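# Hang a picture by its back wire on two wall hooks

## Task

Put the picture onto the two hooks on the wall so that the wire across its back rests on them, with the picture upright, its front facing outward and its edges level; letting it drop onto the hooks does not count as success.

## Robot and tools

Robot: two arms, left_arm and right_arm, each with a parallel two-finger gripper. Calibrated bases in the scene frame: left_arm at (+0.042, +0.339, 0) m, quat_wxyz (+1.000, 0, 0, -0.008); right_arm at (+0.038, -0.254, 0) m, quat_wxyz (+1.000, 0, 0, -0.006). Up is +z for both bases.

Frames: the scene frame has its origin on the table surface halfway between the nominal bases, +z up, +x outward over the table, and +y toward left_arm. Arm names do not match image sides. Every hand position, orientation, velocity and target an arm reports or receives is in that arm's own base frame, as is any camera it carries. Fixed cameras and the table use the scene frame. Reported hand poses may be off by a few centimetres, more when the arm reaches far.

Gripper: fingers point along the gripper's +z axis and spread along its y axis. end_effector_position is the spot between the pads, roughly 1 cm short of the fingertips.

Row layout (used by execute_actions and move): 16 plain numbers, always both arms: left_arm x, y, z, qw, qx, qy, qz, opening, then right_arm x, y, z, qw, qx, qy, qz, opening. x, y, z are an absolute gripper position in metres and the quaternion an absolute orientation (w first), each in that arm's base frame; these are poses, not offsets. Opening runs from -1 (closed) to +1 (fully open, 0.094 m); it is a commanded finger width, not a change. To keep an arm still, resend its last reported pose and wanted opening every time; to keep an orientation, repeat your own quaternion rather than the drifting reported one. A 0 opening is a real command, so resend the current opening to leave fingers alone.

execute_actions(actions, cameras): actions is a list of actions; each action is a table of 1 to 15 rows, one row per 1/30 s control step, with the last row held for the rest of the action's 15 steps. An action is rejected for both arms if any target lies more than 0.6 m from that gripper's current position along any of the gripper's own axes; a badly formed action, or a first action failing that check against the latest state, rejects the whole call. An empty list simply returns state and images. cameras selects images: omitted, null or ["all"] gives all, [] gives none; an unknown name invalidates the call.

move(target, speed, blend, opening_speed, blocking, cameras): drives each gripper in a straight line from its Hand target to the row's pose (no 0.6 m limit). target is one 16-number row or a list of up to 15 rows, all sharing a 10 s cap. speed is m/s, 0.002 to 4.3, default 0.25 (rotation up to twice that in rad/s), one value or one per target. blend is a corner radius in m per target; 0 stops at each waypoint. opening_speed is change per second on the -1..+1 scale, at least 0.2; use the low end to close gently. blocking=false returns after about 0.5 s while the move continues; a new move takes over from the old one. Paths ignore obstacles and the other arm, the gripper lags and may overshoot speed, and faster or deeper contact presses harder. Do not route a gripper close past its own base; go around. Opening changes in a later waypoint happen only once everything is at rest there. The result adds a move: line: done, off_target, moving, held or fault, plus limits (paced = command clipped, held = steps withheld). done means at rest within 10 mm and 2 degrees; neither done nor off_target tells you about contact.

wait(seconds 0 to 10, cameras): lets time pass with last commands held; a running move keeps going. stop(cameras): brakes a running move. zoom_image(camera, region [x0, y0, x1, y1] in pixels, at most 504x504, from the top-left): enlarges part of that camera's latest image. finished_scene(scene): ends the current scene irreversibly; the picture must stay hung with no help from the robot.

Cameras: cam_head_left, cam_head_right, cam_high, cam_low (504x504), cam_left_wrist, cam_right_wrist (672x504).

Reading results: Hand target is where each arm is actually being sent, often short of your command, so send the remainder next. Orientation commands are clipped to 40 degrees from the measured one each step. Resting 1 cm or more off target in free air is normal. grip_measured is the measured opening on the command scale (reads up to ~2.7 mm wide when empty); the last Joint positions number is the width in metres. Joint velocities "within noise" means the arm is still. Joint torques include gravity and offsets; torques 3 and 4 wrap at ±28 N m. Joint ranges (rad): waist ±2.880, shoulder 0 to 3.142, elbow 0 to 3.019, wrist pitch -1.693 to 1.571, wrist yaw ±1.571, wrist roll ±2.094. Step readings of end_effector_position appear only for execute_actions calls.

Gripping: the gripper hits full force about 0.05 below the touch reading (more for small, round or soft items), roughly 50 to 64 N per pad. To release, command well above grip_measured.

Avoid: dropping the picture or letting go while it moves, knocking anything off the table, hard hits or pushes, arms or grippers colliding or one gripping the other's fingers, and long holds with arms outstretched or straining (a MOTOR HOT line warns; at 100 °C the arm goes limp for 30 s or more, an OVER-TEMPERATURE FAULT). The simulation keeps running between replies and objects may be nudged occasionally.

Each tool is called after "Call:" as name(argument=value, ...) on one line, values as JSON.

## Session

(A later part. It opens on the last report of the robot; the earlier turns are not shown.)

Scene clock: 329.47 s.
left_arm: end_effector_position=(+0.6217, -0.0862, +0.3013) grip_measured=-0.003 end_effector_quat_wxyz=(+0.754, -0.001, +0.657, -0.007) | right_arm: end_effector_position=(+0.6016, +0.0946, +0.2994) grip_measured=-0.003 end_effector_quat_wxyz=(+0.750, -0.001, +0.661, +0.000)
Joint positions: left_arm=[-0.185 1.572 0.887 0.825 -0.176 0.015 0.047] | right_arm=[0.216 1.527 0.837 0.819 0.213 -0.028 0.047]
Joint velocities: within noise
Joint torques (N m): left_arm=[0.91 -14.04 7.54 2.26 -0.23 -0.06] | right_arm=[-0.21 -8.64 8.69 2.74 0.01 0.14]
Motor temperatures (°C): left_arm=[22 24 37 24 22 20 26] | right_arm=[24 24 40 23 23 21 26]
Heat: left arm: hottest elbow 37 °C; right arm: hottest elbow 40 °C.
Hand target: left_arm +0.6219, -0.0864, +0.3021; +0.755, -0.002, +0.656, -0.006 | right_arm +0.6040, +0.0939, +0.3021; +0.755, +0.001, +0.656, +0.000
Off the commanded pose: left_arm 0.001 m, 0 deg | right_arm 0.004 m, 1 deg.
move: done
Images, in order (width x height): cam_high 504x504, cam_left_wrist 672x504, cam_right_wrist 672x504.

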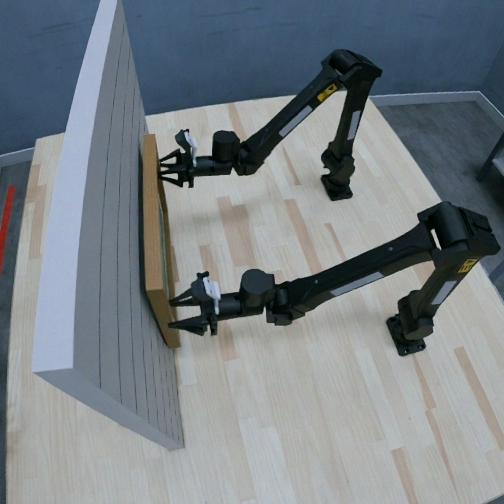

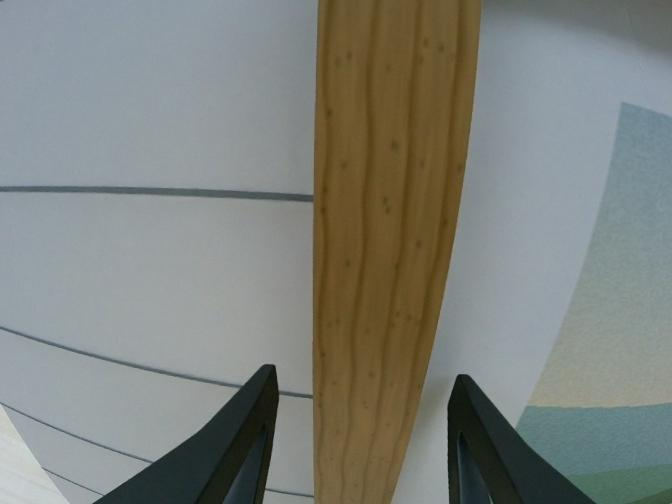

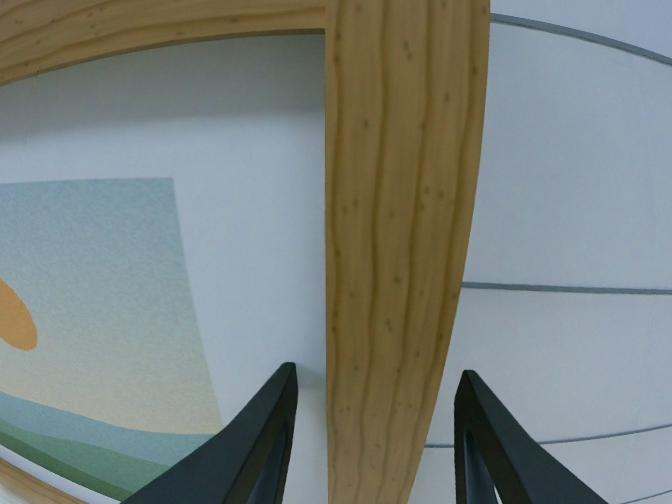

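Hanging freely. Retract.

Call:
move(target=[[0.59, -0.0865, 0.299, 0.755, -0.002, 0.656, -0.006, 0.3, 0.57, 0.094, 0.297, 0.755, 0.001, 0.656, 0, 0.3],[0.45, -0.06, 0.27, 0.755, -0.002, 0.656, -0.006, 0.3, 0.44, 0.06, 0.27, 0.755, 0.001, 0.656, 0, 0.3]], speed=[0.05, 0.15], blend=0.01)

Call:
zoom_image(camera="cam_head_left", region=[110, 0, 504, 160])

Call:
zoom_image(camera="cam_high", region=[100, 120, 220, 360])

Call:
zoom_image(camera="cam_head_right", region=[110, 0, 504, 160])

Scene clock: 334.53 s.
left_arm: end_effector_position=(+0.4523, -0.0575, +0.2629) grip_measured=+0.298 end_effector_quat_wxyz=(+0.748, -0.002, +0.664, -0.004) | right_arm: end_effector_position=(+0.4439, +0.0597, +0.2658) grip_measured=+0.297 end_effector_quat_wxyz=(+0.749, +0.002, +0.662, -0.002)
Joint positions: left_arm=[-0.199 1.201 0.399 0.924 -0.195 0.015 0.061] | right_arm=[0.22 1.169 0.383 0.913 0.223 -0.028 0.061]
Joint velocities: within noise
Joint torques (N m): left_arm=[0.26 -7.88 6.78 2.8 -0.27 -0.05] | right_arm=[0.32 -4.72 6.97 2.62 -0.18 0.13]
Motor temperatures (°C): left_arm=[22 23 37 24 22 20 26] | right_arm=[24 24 39 23 23 21 26]
Heat: left arm: hottest elbow 37 °C; right arm: hottest elbow 39 °C.
Hand target: left_arm +0.4500, -0.0598, +0.2700; +0.755, -0.002, +0.656, -0.006 | right_arm +0.4401, +0.0599, +0.2699; +0.755, +0.001, +0.656, +0.000
Off the commanded pose: left_arm 0.008 m, 1 deg | right_arm 0.006 m, 1 deg.
move: done

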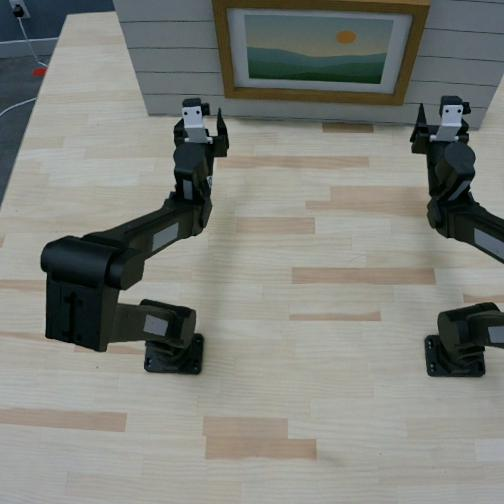

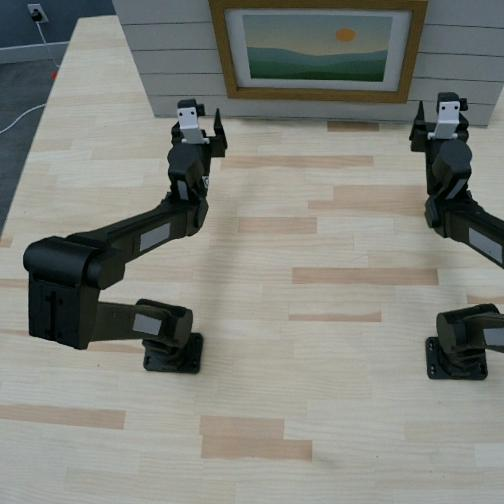

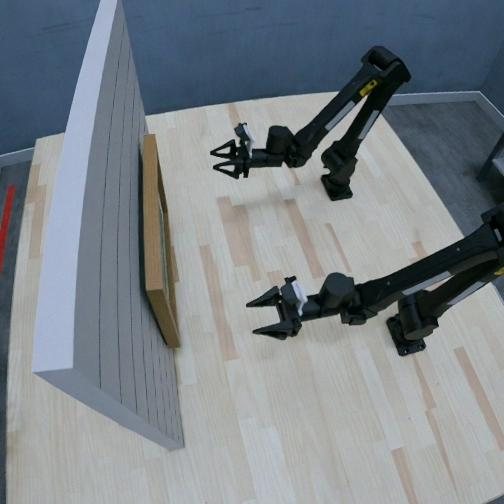

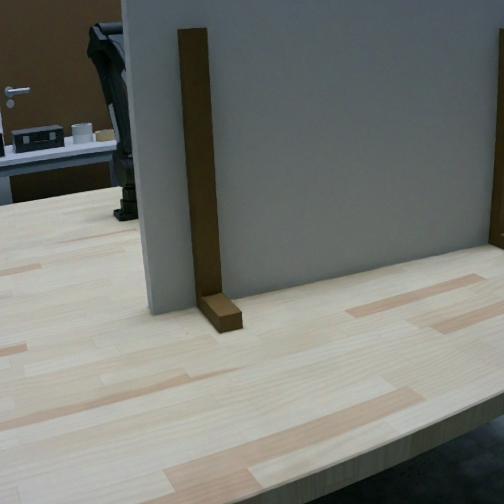

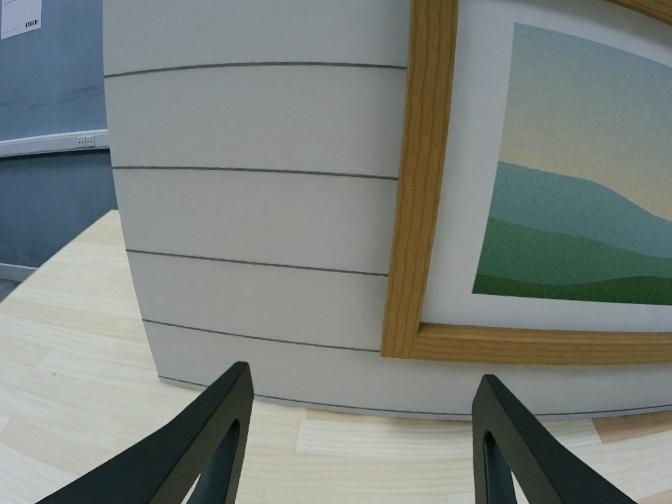

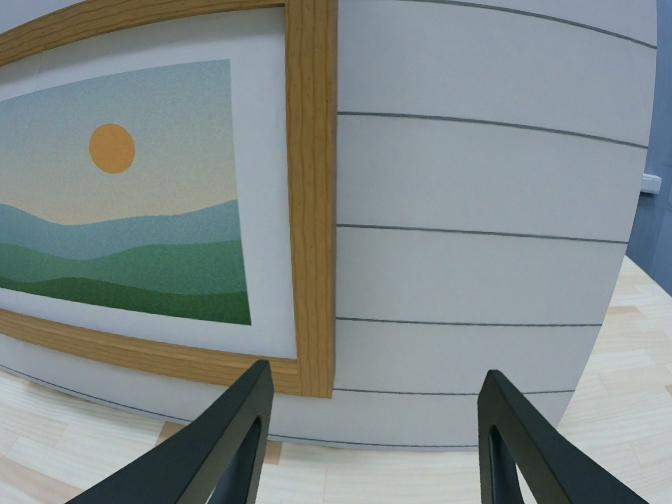

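Scaled by 1.279 from the camera's 504x504 image, which has a finer 720x720 frame.

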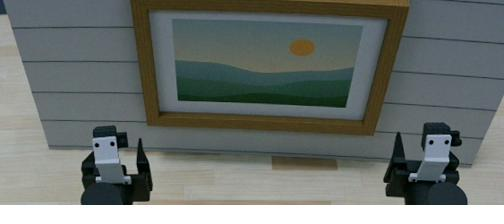

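Scaled by 2.100 from the camera's 504x504 image, which has a finer 720x720 frame.

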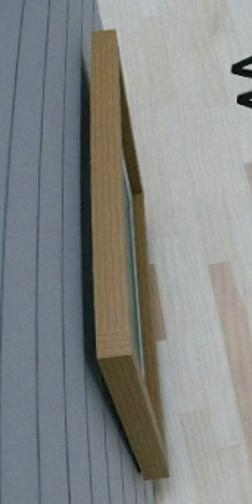

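Scaled by 1.279 from the camera's 504x504 image, which has a finer 720x720 frame.

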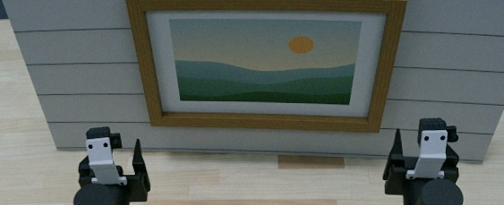

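Call:
finished_scene(scene=1)

The scene is finished: the task was done.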